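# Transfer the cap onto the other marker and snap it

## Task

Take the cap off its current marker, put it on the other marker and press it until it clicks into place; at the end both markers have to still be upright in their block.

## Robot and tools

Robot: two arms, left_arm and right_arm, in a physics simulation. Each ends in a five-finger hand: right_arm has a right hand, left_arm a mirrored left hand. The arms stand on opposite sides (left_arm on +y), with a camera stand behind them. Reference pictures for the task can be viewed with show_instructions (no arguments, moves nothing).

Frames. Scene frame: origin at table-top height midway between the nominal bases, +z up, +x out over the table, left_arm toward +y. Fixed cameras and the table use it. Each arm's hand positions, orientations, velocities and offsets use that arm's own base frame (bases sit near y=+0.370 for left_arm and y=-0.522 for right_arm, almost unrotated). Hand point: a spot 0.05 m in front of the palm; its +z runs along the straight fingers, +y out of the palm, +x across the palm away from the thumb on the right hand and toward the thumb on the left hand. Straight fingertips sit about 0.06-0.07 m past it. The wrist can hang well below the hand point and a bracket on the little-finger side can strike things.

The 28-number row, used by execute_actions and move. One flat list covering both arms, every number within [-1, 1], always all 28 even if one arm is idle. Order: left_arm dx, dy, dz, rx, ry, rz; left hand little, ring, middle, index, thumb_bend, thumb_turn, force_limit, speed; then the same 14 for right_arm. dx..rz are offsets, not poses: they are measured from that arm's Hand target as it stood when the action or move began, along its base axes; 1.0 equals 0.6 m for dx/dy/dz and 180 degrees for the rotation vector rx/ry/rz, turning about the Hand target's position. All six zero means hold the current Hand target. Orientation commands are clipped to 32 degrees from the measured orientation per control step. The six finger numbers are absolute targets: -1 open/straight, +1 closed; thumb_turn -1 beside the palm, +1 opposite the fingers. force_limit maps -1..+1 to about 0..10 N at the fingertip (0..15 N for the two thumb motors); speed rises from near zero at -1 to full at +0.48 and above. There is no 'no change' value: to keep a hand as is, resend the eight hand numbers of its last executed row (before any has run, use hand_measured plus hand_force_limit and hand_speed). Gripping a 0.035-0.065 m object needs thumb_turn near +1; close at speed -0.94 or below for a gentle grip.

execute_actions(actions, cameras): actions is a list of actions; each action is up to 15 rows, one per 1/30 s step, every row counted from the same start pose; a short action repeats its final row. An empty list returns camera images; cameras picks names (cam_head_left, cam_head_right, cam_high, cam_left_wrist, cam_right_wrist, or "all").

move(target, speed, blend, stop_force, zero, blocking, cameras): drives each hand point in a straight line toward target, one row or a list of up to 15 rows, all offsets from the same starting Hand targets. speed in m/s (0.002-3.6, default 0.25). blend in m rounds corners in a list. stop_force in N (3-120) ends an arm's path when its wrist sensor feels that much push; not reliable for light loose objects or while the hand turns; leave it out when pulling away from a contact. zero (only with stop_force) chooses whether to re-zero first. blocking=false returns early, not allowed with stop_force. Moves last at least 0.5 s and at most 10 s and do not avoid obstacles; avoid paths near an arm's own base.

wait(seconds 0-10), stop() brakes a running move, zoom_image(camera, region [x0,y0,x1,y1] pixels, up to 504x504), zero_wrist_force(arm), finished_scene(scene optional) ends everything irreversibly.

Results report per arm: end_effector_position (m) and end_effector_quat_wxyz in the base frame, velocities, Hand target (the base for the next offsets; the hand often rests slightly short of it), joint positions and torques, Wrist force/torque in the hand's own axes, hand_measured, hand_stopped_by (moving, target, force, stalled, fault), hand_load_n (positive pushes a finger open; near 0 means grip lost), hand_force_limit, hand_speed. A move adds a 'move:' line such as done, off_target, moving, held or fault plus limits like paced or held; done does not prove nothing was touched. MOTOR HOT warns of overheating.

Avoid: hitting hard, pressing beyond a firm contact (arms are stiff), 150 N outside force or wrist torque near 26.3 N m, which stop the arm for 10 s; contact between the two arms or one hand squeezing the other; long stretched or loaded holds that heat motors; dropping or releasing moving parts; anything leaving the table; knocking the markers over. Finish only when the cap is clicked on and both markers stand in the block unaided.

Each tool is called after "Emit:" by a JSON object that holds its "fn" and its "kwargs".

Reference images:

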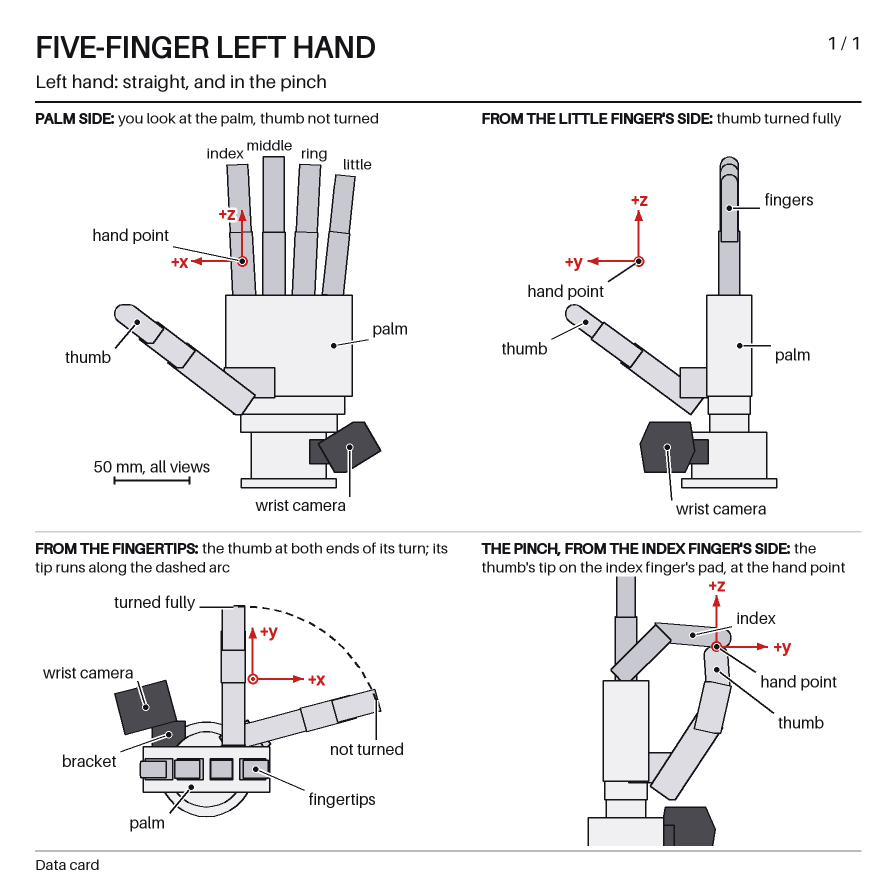

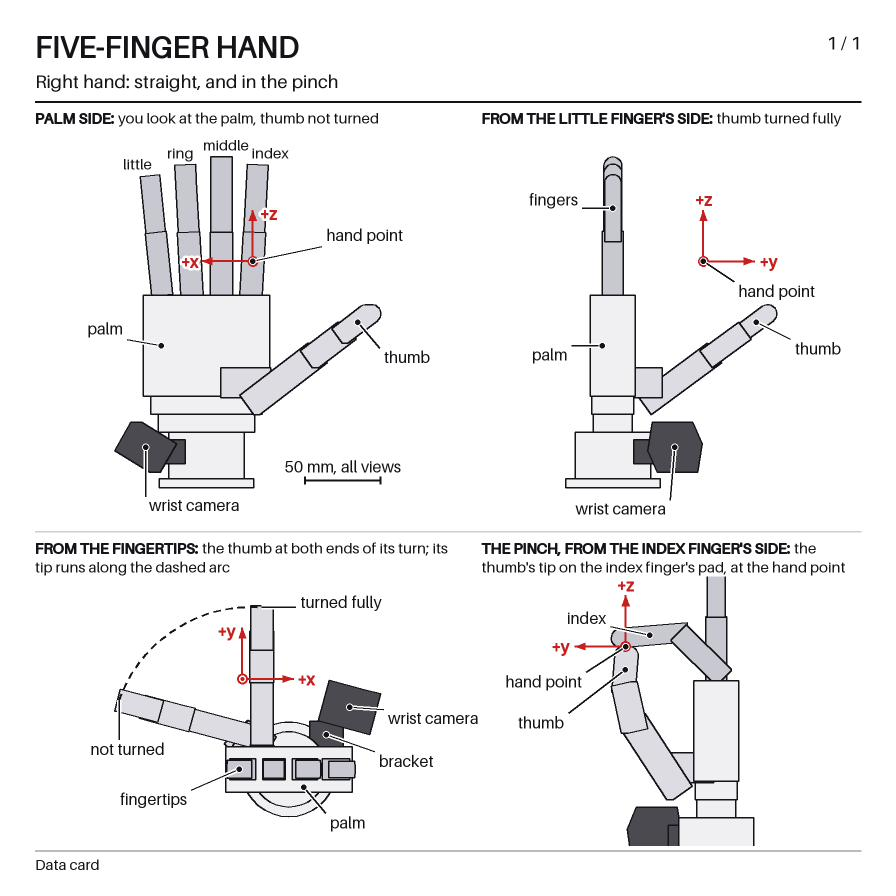

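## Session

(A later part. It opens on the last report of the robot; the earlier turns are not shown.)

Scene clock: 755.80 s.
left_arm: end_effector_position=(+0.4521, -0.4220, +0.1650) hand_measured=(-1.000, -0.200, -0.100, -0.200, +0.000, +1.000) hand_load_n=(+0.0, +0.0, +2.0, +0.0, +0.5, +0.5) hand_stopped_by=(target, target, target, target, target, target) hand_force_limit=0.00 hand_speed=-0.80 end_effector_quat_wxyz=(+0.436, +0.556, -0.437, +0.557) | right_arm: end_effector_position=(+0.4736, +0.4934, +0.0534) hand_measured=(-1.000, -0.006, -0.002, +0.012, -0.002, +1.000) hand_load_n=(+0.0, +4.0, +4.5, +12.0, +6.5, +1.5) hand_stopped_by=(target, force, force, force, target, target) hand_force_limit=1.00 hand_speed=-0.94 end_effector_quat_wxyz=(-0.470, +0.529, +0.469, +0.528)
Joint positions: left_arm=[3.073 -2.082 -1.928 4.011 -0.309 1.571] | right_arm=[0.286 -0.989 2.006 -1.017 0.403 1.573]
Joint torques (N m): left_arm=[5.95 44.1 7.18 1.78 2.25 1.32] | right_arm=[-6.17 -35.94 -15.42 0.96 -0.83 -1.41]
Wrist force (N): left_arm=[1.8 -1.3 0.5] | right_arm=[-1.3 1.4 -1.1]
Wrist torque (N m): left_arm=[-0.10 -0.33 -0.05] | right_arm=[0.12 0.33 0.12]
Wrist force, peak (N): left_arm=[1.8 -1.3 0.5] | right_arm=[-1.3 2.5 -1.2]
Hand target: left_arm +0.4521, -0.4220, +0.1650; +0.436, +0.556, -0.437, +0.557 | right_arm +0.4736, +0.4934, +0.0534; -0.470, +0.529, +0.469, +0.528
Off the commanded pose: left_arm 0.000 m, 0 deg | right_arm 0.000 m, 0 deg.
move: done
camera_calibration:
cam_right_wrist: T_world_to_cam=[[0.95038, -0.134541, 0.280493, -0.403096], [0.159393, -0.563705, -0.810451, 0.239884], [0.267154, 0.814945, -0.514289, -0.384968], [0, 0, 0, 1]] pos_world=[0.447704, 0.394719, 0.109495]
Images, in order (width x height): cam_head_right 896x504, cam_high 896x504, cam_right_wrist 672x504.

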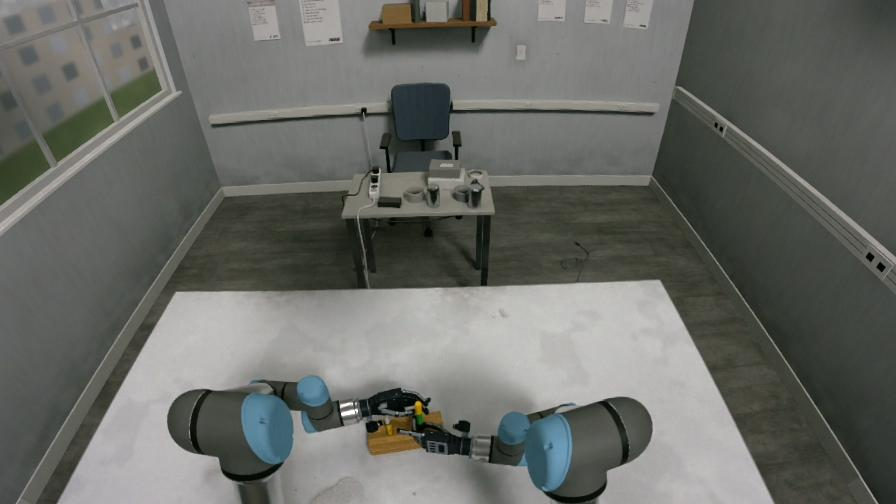

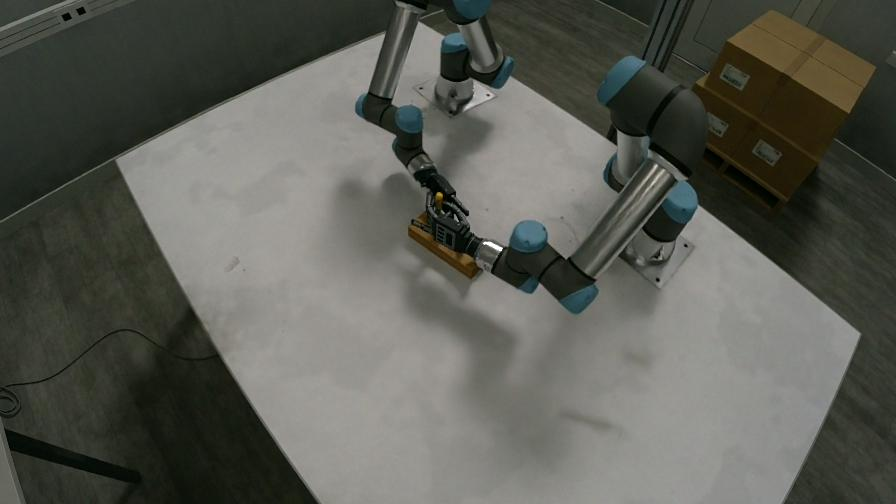

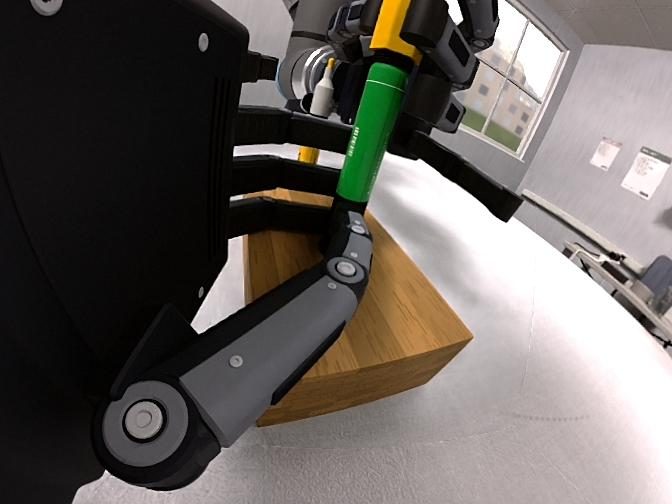

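Emit:
{"fn": "move", "kwargs": {"target": [[0,0,0.004,0,0,0,-1,-0.25,-0.15,-0.25,0.0,1,0,-0.8,0,0,0,0,0,0,-1,0.6,0.6,0.6,0.0,1,1.0,-0.94],[0,0,0.004,0,0,0,-1,0.6,0.6,0.6,0.0,1,0.3,-0.94,0,0,0,0,0,0,-1,0.6,0.6,0.6,0.0,1,1.0,-0.94]], "speed": 0.03, "cameras": ["cam_right_wrist", "cam_high", "cam_head_left"]}}

Emit:
{"fn": "zoom_image", "kwargs": {"camera": "cam_right_wrist", "region": [300, 0, 540, 160]}}

Emit:
{"fn": "zoom_image", "kwargs": {"camera": "cam_high", "region": [400, 180, 470, 250]}}

Emit:
{"fn": "zoom_image", "kwargs": {"camera": "cam_head_left", "region": [380, 370, 460, 450]}}

Scene clock: 764.63 s.
left_arm: end_effector_position=(+0.4521, -0.4220, +0.1674) hand_measured=(-1.000, -0.060, -0.086, -0.082, -0.002, +1.000) hand_load_n=(+0.0, +6.0, +5.0, +6.5, +4.0, -1.5) hand_stopped_by=(target, force, force, force, target, target) hand_force_limit=0.30 hand_speed=-0.94 end_effector_quat_wxyz=(+0.436, +0.556, -0.437, +0.557) | right_arm: end_effector_position=(+0.4736, +0.4934, +0.0534) hand_measured=(-1.000, -0.006, -0.002, +0.012, -0.002, +1.000) hand_load_n=(+0.0, +7.0, +5.5, +11.0, +6.0, +1.0) hand_stopped_by=(target, force, force, force, target, target) hand_force_limit=1.00 hand_speed=-0.94 end_effector_quat_wxyz=(-0.470, +0.529, +0.469, +0.528)
Joint positions: left_arm=[3.073 -2.077 -1.927 4.005 -0.309 1.571] | right_arm=[0.286 -0.989 2.006 -1.017 0.403 1.573]
Joint torques (N m): left_arm=[6.12 20.33 15.42 1.95 0.21 -0.27] | right_arm=[-5.98 -34.3 -17.76 0.93 -0.44 -1.29]
Wrist force (N): left_arm=[2.5 -2.7 4.5] | right_arm=[-2.0 -1.6 2.3]
Wrist torque (N m): left_arm=[-0.17 -0.10 0.02] | right_arm=[0.05 0.11 -0.02]
Wrist force, peak (N): left_arm=[2.7 -2.4 4.6] | right_arm=[-2.0 -1.6 2.3]
Hand target: left_arm +0.4521, -0.4220, +0.1674; +0.436, +0.556, -0.437, +0.557 | right_arm +0.4736, +0.4934, +0.0534; -0.470, +0.529, +0.469, +0.528
Off the commanded pose: left_arm 0.000 m, 0 deg | right_arm 0.000 m, 0 deg.
move: done
camera_calibration:
cam_right_wrist: T_world_to_cam=[[0.95038, -0.134541, 0.280493, -0.403096], [0.159393, -0.563705, -0.810451, 0.239884], [0.267154, 0.814945, -0.514289, -0.384968], [0, 0, 0, 1]] pos_world=[0.447704, 0.394719, 0.109495]
Images, in order (width x height): cam_head_left 896x504, cam_high 896x504, cam_right_wrist 672x504.

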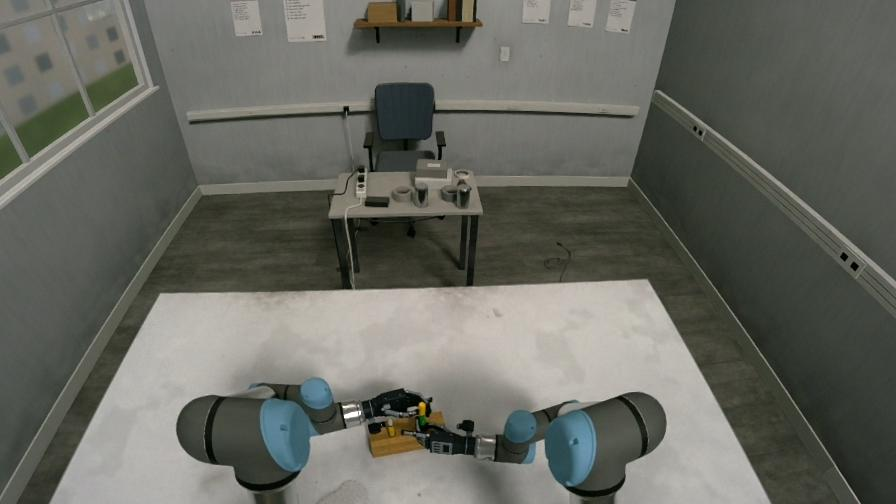

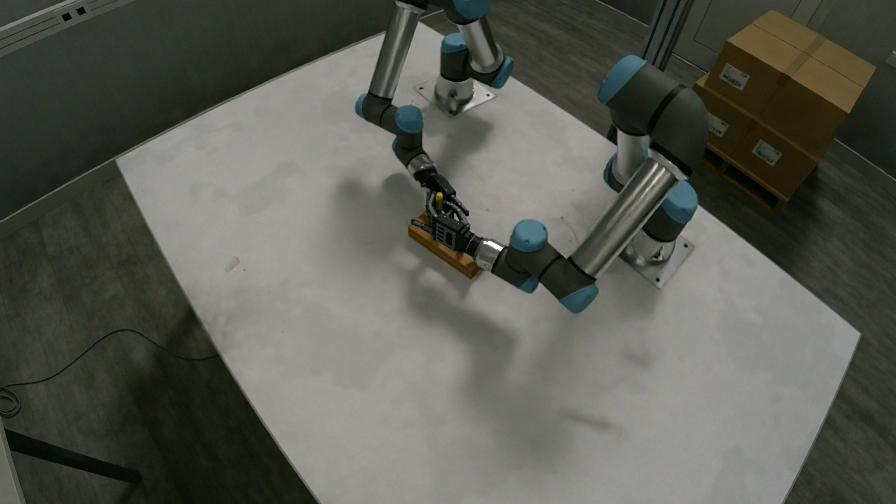

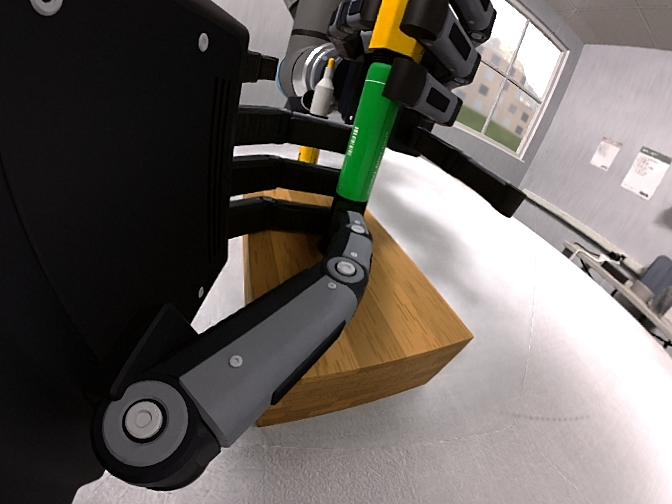

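Scaled by 2.100 from the camera's 672x504 image, which has a finer 960x720 frame.

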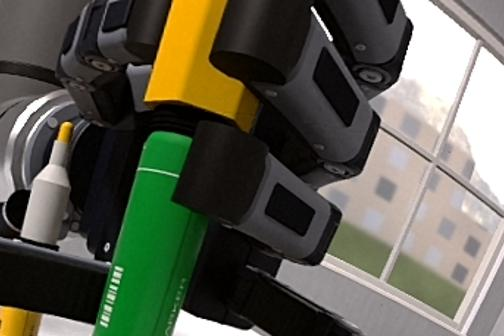

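Scaled by 7.200 from the camera's 896x504 image, which has a finer 1280x720 frame.

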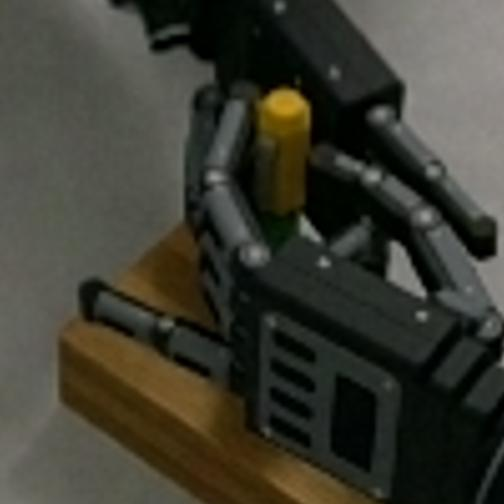

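Scaled by 6.300 from the camera's 896x504 image, which has a finer 1280x720 frame.

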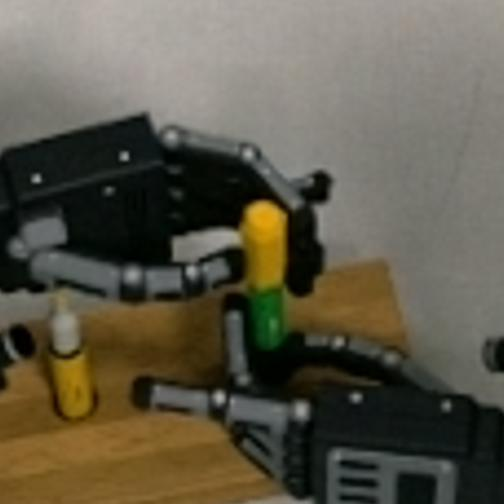

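Emit:
{"fn": "execute_actions", "kwargs": {"actions": [[[0,0,0,0,0,0,-1,0.65,0.65,0.65,0.0,1,0.9,-0.95,0,0,0,0,0,0,-1,0.6,0.6,0.6,0.0,1,1.0,-0.94]],[[0,0,0,0,0,0,-1,0.65,0.65,0.65,0.0,1,0.9,-0.95,0,0,0,0,0,0,-1,0.6,0.6,0.6,0.0,1,1.0,-0.94]]], "cameras": []}}

Emit:
{"fn": "move", "kwargs": {"target": [0,0,0.0058,0,0,0,-1,0.65,0.65,0.65,0.0,1,0.9,-0.95,0,0,0,0,0,0,-1,0.6,0.6,0.6,0.0,1,1.0,-0.94], "speed": 0.01, "cameras": ["cam_right_wrist"]}}

Emit:
{"fn": "zoom_image", "kwargs": {"camera": "cam_right_wrist", "region": [300, 0, 540, 160]}}

Scene clock: 769.57 s.
left_arm: end_effector_position=(+0.4521, -0.4220, +0.1674) hand_measured=(-1.000, -0.050, -0.070, -0.072, -0.002, +1.000) hand_load_n=(+0.0, +9.5, +10.5, +9.0, +6.0, -1.0) hand_stopped_by=(target, force, force, force, target, target) hand_force_limit=0.90 hand_speed=-0.95 end_effector_quat_wxyz=(+0.436, +0.556, -0.437, +0.557) | right_arm: end_effector_position=(+0.4736, +0.4934, +0.0534) hand_measured=(-1.000, -0.006, -0.002, +0.012, -0.002, +1.000) hand_load_n=(+0.0, +7.5, +6.0, +11.5, +5.0, +0.5) hand_stopped_by=(target, force, force, force, target, target) hand_force_limit=1.00 hand_speed=-0.94 end_effector_quat_wxyz=(-0.470, +0.529, +0.469, +0.528)
Joint positions: left_arm=[3.073 -2.077 -1.927 4.005 -0.309 1.571] | right_arm=[0.286 -0.989 2.006 -1.017 0.403 1.573]
Joint torques (N m): left_arm=[5.81 20.28 6.14 1.01 -1.05 0.09] | right_arm=[-6.44 -33.36 -20.35 0.93 2.1 -1.38]
Wrist force (N): left_arm=[2.9 -3.8 7.1] | right_arm=[-2.6 -4.1 3.7]
Wrist torque (N m): left_arm=[-0.23 0.14 0.02] | right_arm=[0.00 0.06 -0.17]
Wrist force, peak (N): left_arm=[3.1 -4.0 7.1] | right_arm=[-2.7 -4.4 4.2]
Hand target: left_arm +0.4521, -0.4220, +0.1674; +0.436, +0.556, -0.437, +0.557 | right_arm +0.4736, +0.4934, +0.0534; -0.470, +0.529, +0.469, +0.528
Off the commanded pose: left_arm 0.000 m, 0 deg | right_arm 0.000 m, 0 deg.
Step readings (end_effector_position of left_arm | right_arm):
0: (+0.4521, -0.4220, +0.1674) | (+0.4736, +0.4934, +0.0534)
1: (+0.4521, -0.4220, +0.1674) | (+0.4736, +0.4934, +0.0534)
2: (+0.4521, -0.4220, +0.1674) | (+0.4736, +0.4934, +0.0534)
4: (+0.4521, -0.4220, +0.1674) | (+0.4736, +0.4934, +0.0534)
8: (+0.4521, -0.4220, +0.1674) | (+0.4736, +0.4934, +0.0534)
15: (+0.4521, -0.4220, +0.1674) | (+0.4736, +0.4934, +0.0534)
16: (+0.4521, -0.4220, +0.1674) | (+0.4736, +0.4934, +0.0534)
17: (+0.4521, -0.4220, +0.1674) | (+0.4736, +0.4934, +0.0534)
19: (+0.4521, -0.4220, +0.1674) | (+0.4736, +0.4934, +0.0534)
23: (+0.4521, -0.4220, +0.1674) | (+0.4736, +0.4934, +0.0534)
30: (+0.4521, -0.4220, +0.1674) | (+0.4736, +0.4934, +0.0534)
No camera images: "cameras" was empty.

Scene clock: 770.27 s.
left_arm: end_effector_position=(+0.4521, -0.4220, +0.1709) hand_measured=(-1.000, -0.050, -0.070, -0.072, -0.002, +1.000) hand_load_n=(+0.0, +8.0, +5.5, +4.5, +5.5, -5.5) hand_stopped_by=(target, force, force, force, target, target) hand_force_limit=0.90 hand_speed=-0.95 end_effector_quat_wxyz=(+0.436, +0.556, -0.437, +0.557) | right_arm: end_effector_position=(+0.4736, +0.4934, +0.0534) hand_measured=(-1.000, -0.006, -0.002, +0.012, -0.002, +1.000) hand_load_n=(+0.0, +7.5, +6.0, +10.5, +5.0, -4.5) hand_stopped_by=(target, force, force, force, target, target) hand_force_limit=1.00 hand_speed=-0.94 end_effector_quat_wxyz=(-0.470, +0.529, +0.469, +0.528)
Joint positions: left_arm=[3.073 -2.071 -1.925 3.997 -0.309 1.571] | right_arm=[0.286 -0.989 2.006 -1.017 0.403 1.573]
Joint torques (N m): left_arm=[4.96 41.55 24.62 -0.78 -0.83 -1.93] | right_arm=[-6.1 -31.57 -13.66 0.95 2.12 0.01]
Wrist force (N): left_arm=[-14.8 -0.9 5.0] | right_arm=[14.4 -0.4 3.1]
Wrist torque (N m): left_arm=[-0.10 -0.25 -0.11] | right_arm=[0.07 0.27 0.12]
Wrist force, peak (N): left_arm=[-18.3 -1.9 5.2] | right_arm=[18.2 -1.7 2.9]
Hand target: left_arm +0.4521, -0.4220, +0.1708; +0.436, +0.556, -0.437, +0.557 | right_arm +0.4736, +0.4934, +0.0534; -0.470, +0.529, +0.469, +0.528
Off the commanded pose: left_arm 0.000 m, 0 deg | right_arm 0.000 m, 0 deg.
move: done
camera_calibration:
cam_right_wrist: T_world_to_cam=[[0.950335, -0.134548, 0.280642, -0.40309], [0.159508, -0.563732, -0.810409, 0.23984], [0.267246, 0.814925, -0.514273, -0.385003], [0, 0, 0, 1]] pos_world=[0.447704, 0.394719, 0.109496]
Images, in order (width x height): cam_right_wrist 672x504.

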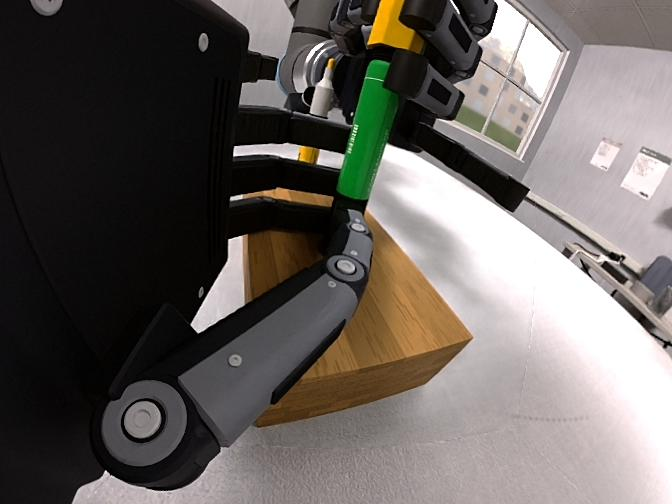

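Scaled by 2.100 from the camera's 672x504 image, which has a finer 960x720 frame.

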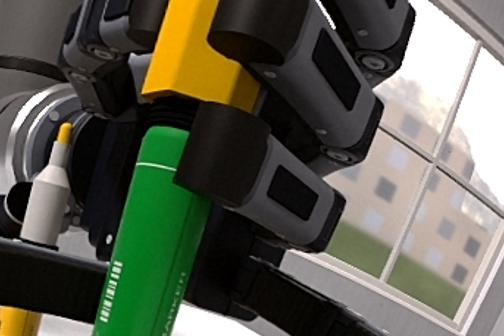

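Emit:
{"fn": "execute_actions", "kwargs": {"actions": [[[0,0,0,0,0,0,-1,0.7,0.7,0.7,0.0,1,1.0,-0.95,0,0,0,0,0,0,-1,0.7,0.7,0.7,0.0,1,1.0,-0.95]],[[0,0,0,0,0,0,-1,0.7,0.7,0.7,0.0,1,1.0,-0.95,0,0,0,0,0,0,-1,0.7,0.7,0.7,0.0,1,1.0,-0.95]]], "cameras": []}}

Emit:
{"fn": "move", "kwargs": {"target": [0,0,0.0042,0,0,0,-1,0.7,0.7,0.7,0.0,1,1.0,-0.95,0,0,0,0,0,0,-1,0.7,0.7,0.7,0.0,1,1.0,-0.95], "speed": 0.006, "cameras": ["cam_right_wrist"]}}

Emit:
{"fn": "zoom_image", "kwargs": {"camera": "cam_right_wrist", "region": [300, 0, 540, 160]}}

Scene clock: 784.73 s.
left_arm: end_effector_position=(+0.4521, -0.4220, +0.1708) hand_measured=(-1.000, -0.042, -0.058, -0.054, -0.002, +1.000) hand_load_n=(+0.0, +10.5, +9.5, +10.0, +7.0, -5.5) hand_stopped_by=(target, force, force, force, target, target) hand_force_limit=1.00 hand_speed=-0.95 end_effector_quat_wxyz=(+0.436, +0.556, -0.437, +0.557) | right_arm: end_effector_position=(+0.4736, +0.4934, +0.0534) hand_measured=(-1.000, +0.000, +0.008, +0.012, -0.002, +1.000) hand_load_n=(+0.0, +10.5, +11.0, +8.5, +5.5, -5.0) hand_stopped_by=(target, force, force, force, target, target) hand_force_limit=1.00 hand_speed=-0.95 end_effector_quat_wxyz=(-0.470, +0.529, +0.469, +0.528)
Joint positions: left_arm=[3.073 -2.071 -1.925 3.997 -0.309 1.571] | right_arm=[0.286 -0.989 2.006 -1.017 0.403 1.573]
Joint torques (N m): left_arm=[5.73 28.93 10.96 2.55 1.8 -0.13] | right_arm=[-5.86 -16.31 2.8 1.07 2.09 2.09]
Wrist force (N): left_arm=[-12.8 -1.2 8.1] | right_arm=[13.0 -2.8 6.0]
Wrist torque (N m): left_arm=[-0.09 -0.11 -0.10] | right_arm=[-0.04 0.02 -0.04]
Wrist force, peak (N): left_arm=[-13.7 -1.8 8.6] | right_arm=[14.8 -0.6 3.3]
Hand target: left_arm +0.4521, -0.4220, +0.1708; +0.436, +0.556, -0.437, +0.557 | right_arm +0.4736, +0.4934, +0.0534; -0.470, +0.529, +0.469, +0.528
Off the commanded pose: left_arm 0.000 m, 0 deg | right_arm 0.000 m, 0 deg.
Step readings (end_effector_position of left_arm | right_arm):
0: (+0.4521, -0.4220, +0.1708) | (+0.4736, +0.4934, +0.0534)
1: (+0.4521, -0.4220, +0.1708) | (+0.4736, +0.4934, +0.0534)
2: (+0.4521, -0.4220, +0.1708) | (+0.4736, +0.4934, +0.0534)
4: (+0.4521, -0.4220, +0.1708) | (+0.4736, +0.4934, +0.0534)
8: (+0.4521, -0.4220, +0.1708) | (+0.4736, +0.4934, +0.0534)
15: (+0.4521, -0.4220, +0.1708) | (+0.4736, +0.4934, +0.0534)
16: (+0.4521, -0.4220, +0.1708) | (+0.4736, +0.4934, +0.0534)
17: (+0.4521, -0.4220, +0.1708) | (+0.4736, +0.4934, +0.0534)
19: (+0.4521, -0.4220, +0.1708) | (+0.4736, +0.4934, +0.0534)
23: (+0.4521, -0.4220, +0.1708) | (+0.4736, +0.4934, +0.0534)
30: (+0.4521, -0.4220, +0.1708) | (+0.4736, +0.4934, +0.0534)
No camera images: "cameras" was empty.

Scene clock: 785.43 s.
left_arm: end_effector_position=(+0.4521, -0.4220, +0.1734) hand_measured=(-1.000, -0.042, -0.058, -0.054, -0.002, +1.000) hand_load_n=(+0.0, +9.5, +10.0, +10.5, +7.0, -5.0) hand_stopped_by=(target, force, force, force, target, target) hand_force_limit=1.00 hand_speed=-0.95 end_effector_quat_wxyz=(+0.436, +0.556, -0.437, +0.557) | right_arm: end_effector_position=(+0.4736, +0.4934, +0.0534) hand_measured=(-1.000, +0.000, +0.008, +0.012, -0.002, +1.000) hand_load_n=(+0.0, +10.0, +11.0, +9.0, +6.0, -4.5) hand_stopped_by=(target, force, force, force, target, target) hand_force_limit=1.00 hand_speed=-0.95 end_effector_quat_wxyz=(-0.470, +0.529, +0.469, +0.528)
Joint positions: left_arm=[3.073 -2.066 -1.924 3.991 -0.309 1.571] | right_arm=[0.286 -0.989 2.006 -1.017 0.403 1.573]
Joint torques (N m): left_arm=[6.13 40.76 22.89 -1.38 2.18 -1.93] | right_arm=[-5.79 -23.63 0.43 1.1 2.12 1.87]
Wrist force (N): left_arm=[-7.7 -1.4 7.6] | right_arm=[8.1 -2.3 5.3]
Wrist torque (N m): left_arm=[-0.13 -0.09 -0.06] | right_arm=[0.01 -0.05 -0.02]
Wrist force, peak (N): left_arm=[-17.4 -1.9 7.9] | right_arm=[17.1 -3.2 5.4]
Hand target: left_arm +0.4521, -0.4220, +0.1734; +0.436, +0.556, -0.437, +0.557 | right_arm +0.4736, +0.4934, +0.0534; -0.470, +0.529, +0.469, +0.528
Off the commanded pose: left_arm 0.000 m, 0 deg | right_arm 0.000 m, 0 deg.
move: done
camera_calibration:
cam_right_wrist: T_world_to_cam=[[0.950385, -0.134512, 0.28049, -0.40311], [0.159385, -0.563772, -0.810406, 0.23991], [0.267141, 0.814903, -0.514362, -0.384938], [0, 0, 0, 1]] pos_world=[0.447704, 0.394719, 0.109495]
Images, in order (width x height): cam_right_wrist 672x504.

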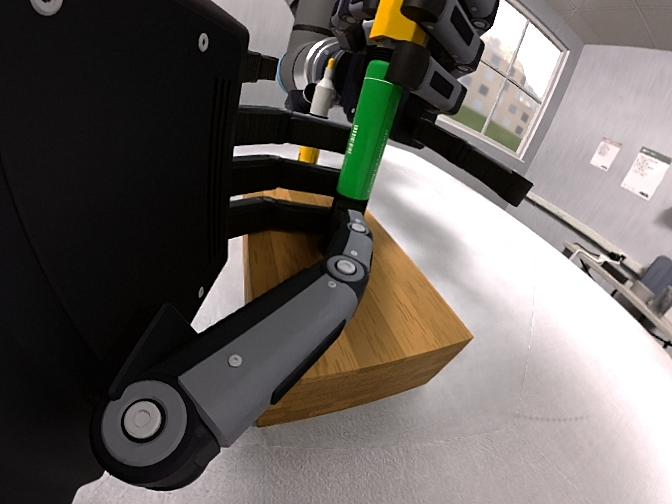

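Scaled by 2.100 from the camera's 672x504 image, which has a finer 960x720 frame.

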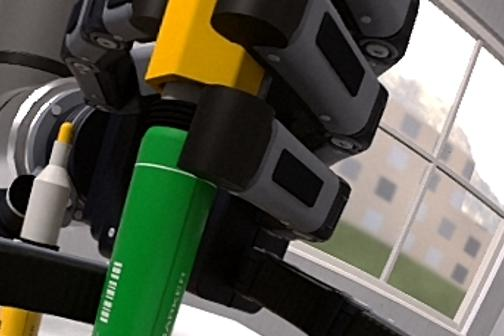

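Emit:
{"fn": "move", "kwargs": {"target": [0,0,0.0167,0,0,0,-1,0.7,0.7,0.7,0.0,1,1.0,-0.95,0,0,0,0,0,0,-1,0.7,0.7,0.7,0.0,1,1.0,-0.95], "speed": 0.02, "cameras": ["cam_right_wrist"]}}

Emit:
{"fn": "zoom_image", "kwargs": {"camera": "cam_right_wrist", "region": [300, 0, 540, 160]}}

Scene clock: 788.60 s.
left_arm: end_effector_position=(+0.4521, -0.4219, +0.1836) hand_measured=(-1.000, -0.042, -0.058, -0.054, -0.002, +1.000) hand_load_n=(+0.0, +6.5, +9.5, +11.5, +6.5, -4.0) hand_stopped_by=(target, force, force, force, target, target) hand_force_limit=1.00 hand_speed=-0.95 end_effector_quat_wxyz=(+0.436, +0.556, -0.437, +0.557) | right_arm: end_effector_position=(+0.4736, +0.4934, +0.0534) hand_measured=(-1.000, +0.000, +0.008, +0.012, -0.002, +1.000) hand_load_n=(+0.0, +9.5, +11.0, +9.0, +6.5, -3.5) hand_stopped_by=(target, force, force, force, target, target) hand_force_limit=1.00 hand_speed=-0.95 end_effector_quat_wxyz=(-0.470, +0.529, +0.469, +0.528)
Joint positions: left_arm=[3.073 -2.047 -1.919 3.966 -0.309 1.571] | right_arm=[0.286 -0.989 2.006 -1.017 0.403 1.573]
Joint torques (N m): left_arm=[4.58 21.97 16.9 1.65 2.33 0.8] | right_arm=[-6.34 -38.24 -11.11 0.9 2.1 0.52]
Wrist force (N): left_arm=[-2.7 -0.6 5.9] | right_arm=[2.8 -1.2 4.1]
Wrist torque (N m): left_arm=[-0.06 -0.04 -0.10] | right_arm=[0.03 -0.13 0.01]
Wrist force, peak (N): left_arm=[-8.0 -1.5 7.7] | right_arm=[8.3 -2.4 5.4]
Hand target: left_arm +0.4521, -0.4220, +0.1834; +0.436, +0.556, -0.437, +0.557 | right_arm +0.4736, +0.4934, +0.0534; -0.470, +0.529, +0.469, +0.528
Off the commanded pose: left_arm 0.000 m, 0 deg | right_arm 0.000 m, 0 deg.
move: done
camera_calibration:
cam_right_wrist: T_world_to_cam=[[0.95038, -0.134541, 0.280493, -0.403096], [0.159393, -0.563705, -0.810451, 0.239884], [0.267154, 0.814945, -0.514289, -0.384968], [0, 0, 0, 1]] pos_world=[0.447704, 0.394719, 0.109495]
Images, in order (width x height): cam_right_wrist 672x504.

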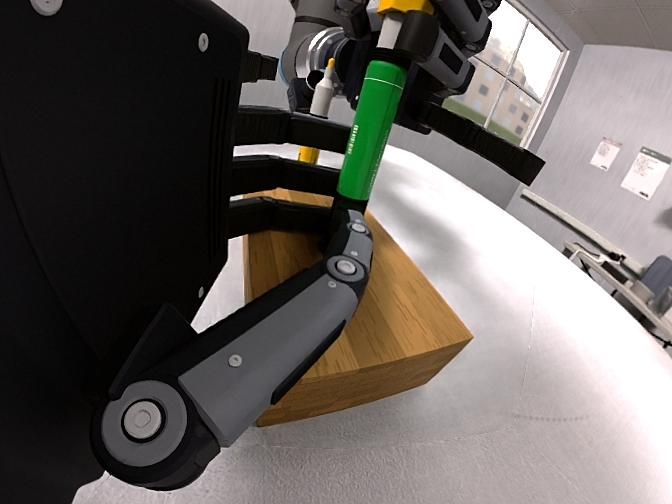

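Scaled by 2.100 from the camera's 672x504 image, which has a finer 960x720 frame.

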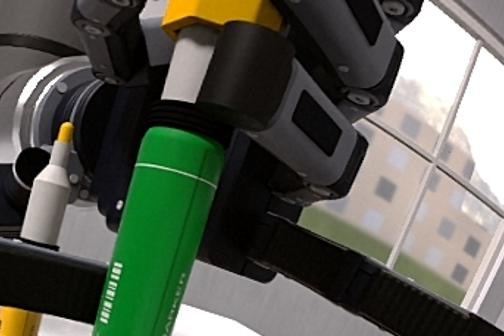

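Emit:
{"fn": "move", "kwargs": {"target": [0,0,0.1,0,0,0,-1,0.7,0.7,0.7,0.0,1,1.0,-0.95,0,0,0,0,0,0,-1,0.7,0.7,0.7,0.0,1,1.0,-0.95], "speed": 0.05, "cameras": ["cam_right_wrist", "cam_left_wrist", "cam_high", "cam_head_left"]}}

Emit:
{"fn": "zoom_image", "kwargs": {"camera": "cam_right_wrist", "region": [230, 0, 530, 300]}}

Emit:
{"fn": "zoom_image", "kwargs": {"camera": "cam_left_wrist", "region": [150, 60, 450, 360]}}

Emit:
{"fn": "zoom_image", "kwargs": {"camera": "cam_head_left", "region": [360, 360, 460, 460]}}

Emit:
{"fn": "zoom_image", "kwargs": {"camera": "cam_high", "region": [390, 150, 510, 270]}}

Scene clock: 793.23 s.
left_arm: end_effector_position=(+0.4522, -0.4220, +0.2436) hand_measured=(-1.000, -0.042, -0.058, -0.054, -0.002, +1.000) hand_load_n=(+0.0, +0.0, +10.0, +11.0, +5.5, -4.0) hand_stopped_by=(target, force, force, force, target, target) hand_force_limit=1.00 hand_speed=-0.95 end_effector_quat_wxyz=(+0.436, +0.556, -0.437, +0.557) end_effector_velocity=(+0.000, +0.000, -0.002) end_effector_angular_velocity=(+0.000, -0.001, -0.001) | right_arm: end_effector_position=(+0.4736, +0.4934, +0.0534) hand_measured=(-1.000, +0.000, +0.008, +0.012, -0.002, +1.000) hand_load_n=(+0.0, +4.0, +9.0, +11.5, +7.5, -1.5) hand_stopped_by=(target, force, force, force, target, target) hand_force_limit=1.00 hand_speed=-0.95 end_effector_quat_wxyz=(-0.470, +0.529, +0.469, +0.528)
Joint positions: left_arm=[3.073 -1.945 -1.873 3.819 -0.309 1.571] | right_arm=[0.286 -0.989 2.006 -1.017 0.403 1.573]
Joint velocities: left_arm=[0 -0.003 -0.003 0.006 0.001 0] | right_arm=[within noise]
Joint torques (N m): left_arm=[-3.76 19.42 9.32 2.56 -1.57 1.2] | right_arm=[-6.21 -39.12 -20.97 0.96 1.27 -1.31]
Wrist force (N): left_arm=[0.3 -0.5 1.2] | right_arm=[-0.5 1.5 -0.2]
Wrist torque (N m): left_arm=[-0.03 -0.23 -0.17] | right_arm=[0.12 0.22 0.14]
Wrist force, peak (N): left_arm=[-2.9 -0.8 6.3] | right_arm=[2.4 -0.8 4.6]
Hand target: left_arm +0.4521, -0.4220, +0.2434; +0.436, +0.556, -0.437, +0.557 | right_arm +0.4736, +0.4934, +0.0534; -0.470, +0.529, +0.469, +0.528
Off the commanded pose: left_arm 0.000 m, 0 deg | right_arm 0.000 m, 0 deg.
move: done
camera_calibration:
cam_left_wrist: T_world_to_cam=[[0.939877, 0.251221, 0.231342, -0.380152], [-0.324932, 0.449309, 0.83219, 0.133959], [0.10512, -0.857327, 0.503925, -0.412819], [0, 0, 0, 1]] pos_world=[0.444219, -0.318608, 0.184496]
cam_right_wrist: T_world_to_cam=[[0.95038, -0.134541, 0.280493, -0.403096], [0.159393, -0.563705, -0.810451, 0.239884], [0.267154, 0.814945, -0.514289, -0.384968], [0, 0, 0, 1]] pos_world=[0.447704, 0.394719, 0.109495]
Images, in order (width x height): cam_head_left 896x504, cam_high 896x504, cam_left_wrist 672x504, cam_right_wrist 672x504.

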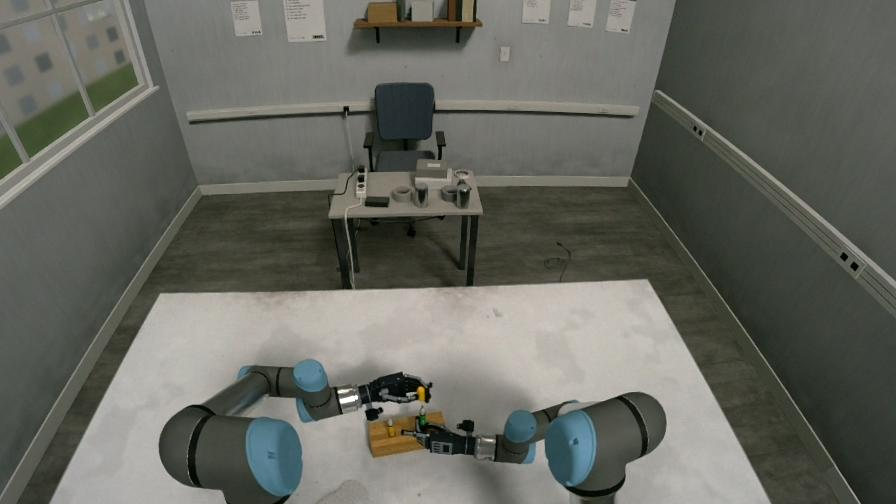

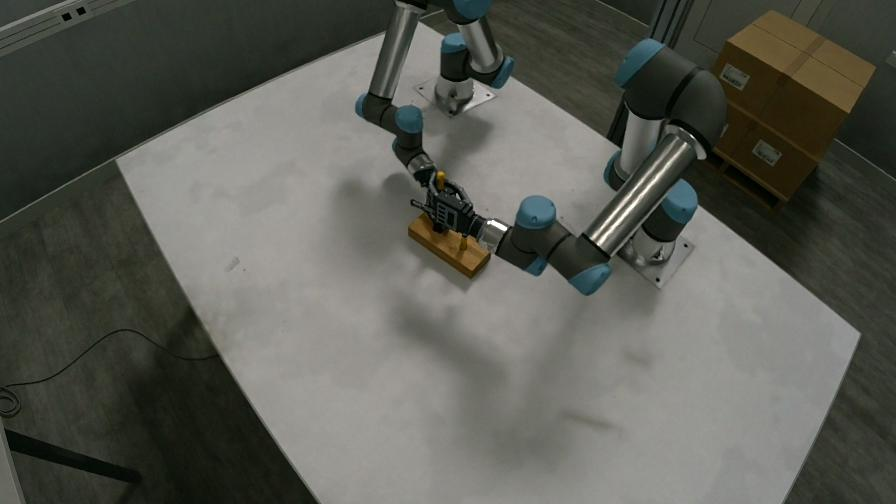

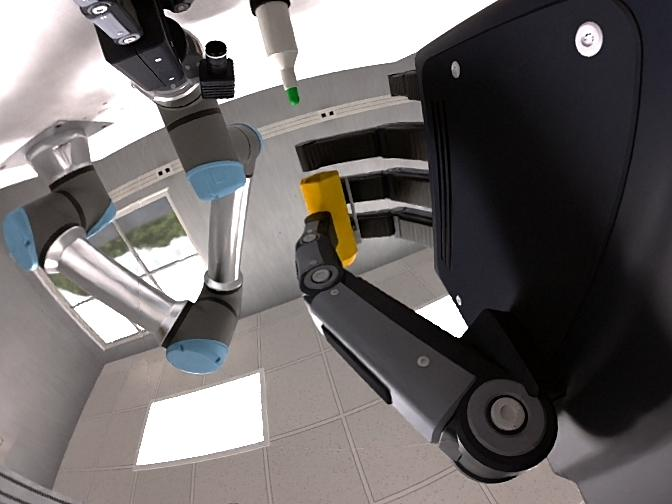

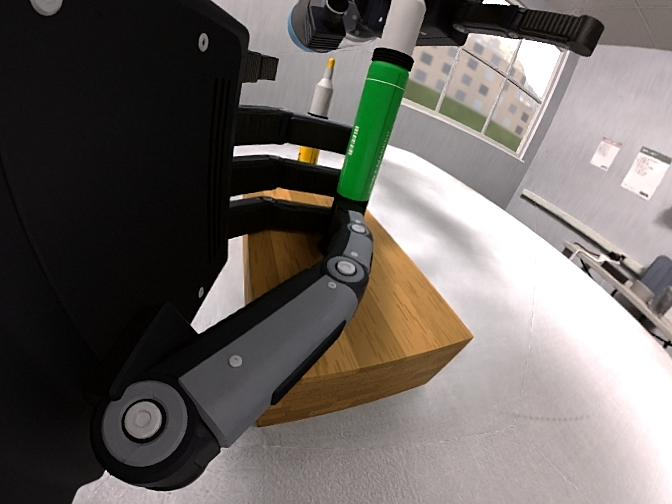

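Scaled by 1.680 from the camera's 672x504 image, which has a finer 960x720 frame.

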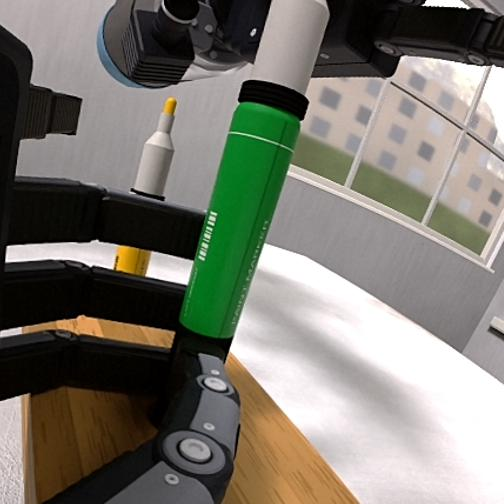

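Scaled by 1.680 from the camera's 672x504 image, which has a finer 960x720 frame.

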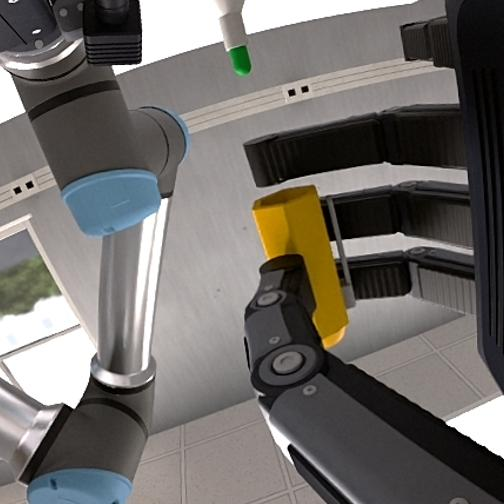

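Scaled by 5.040 from the camera's 896x504 image, which has a finer 1280x720 frame.

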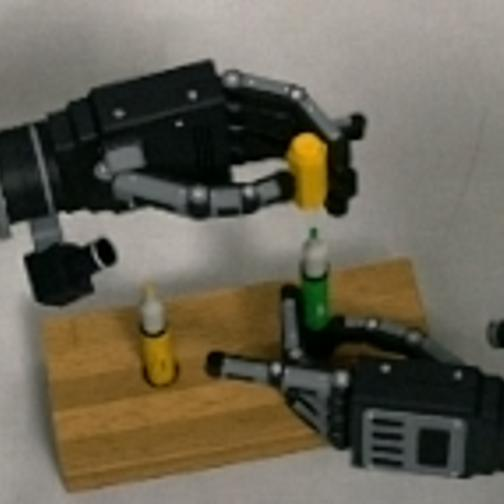

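Scaled by 4.200 from the camera's 896x504 image, which has a finer 1280x720 frame.

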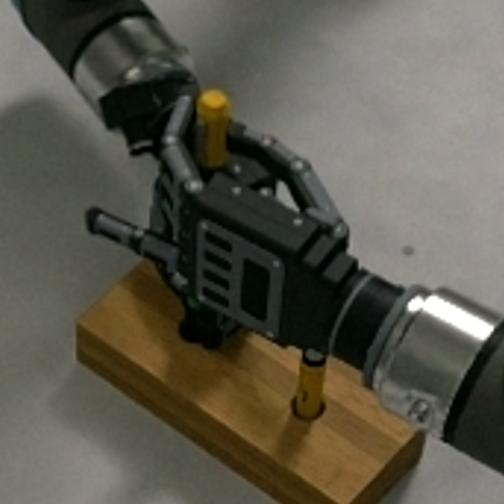

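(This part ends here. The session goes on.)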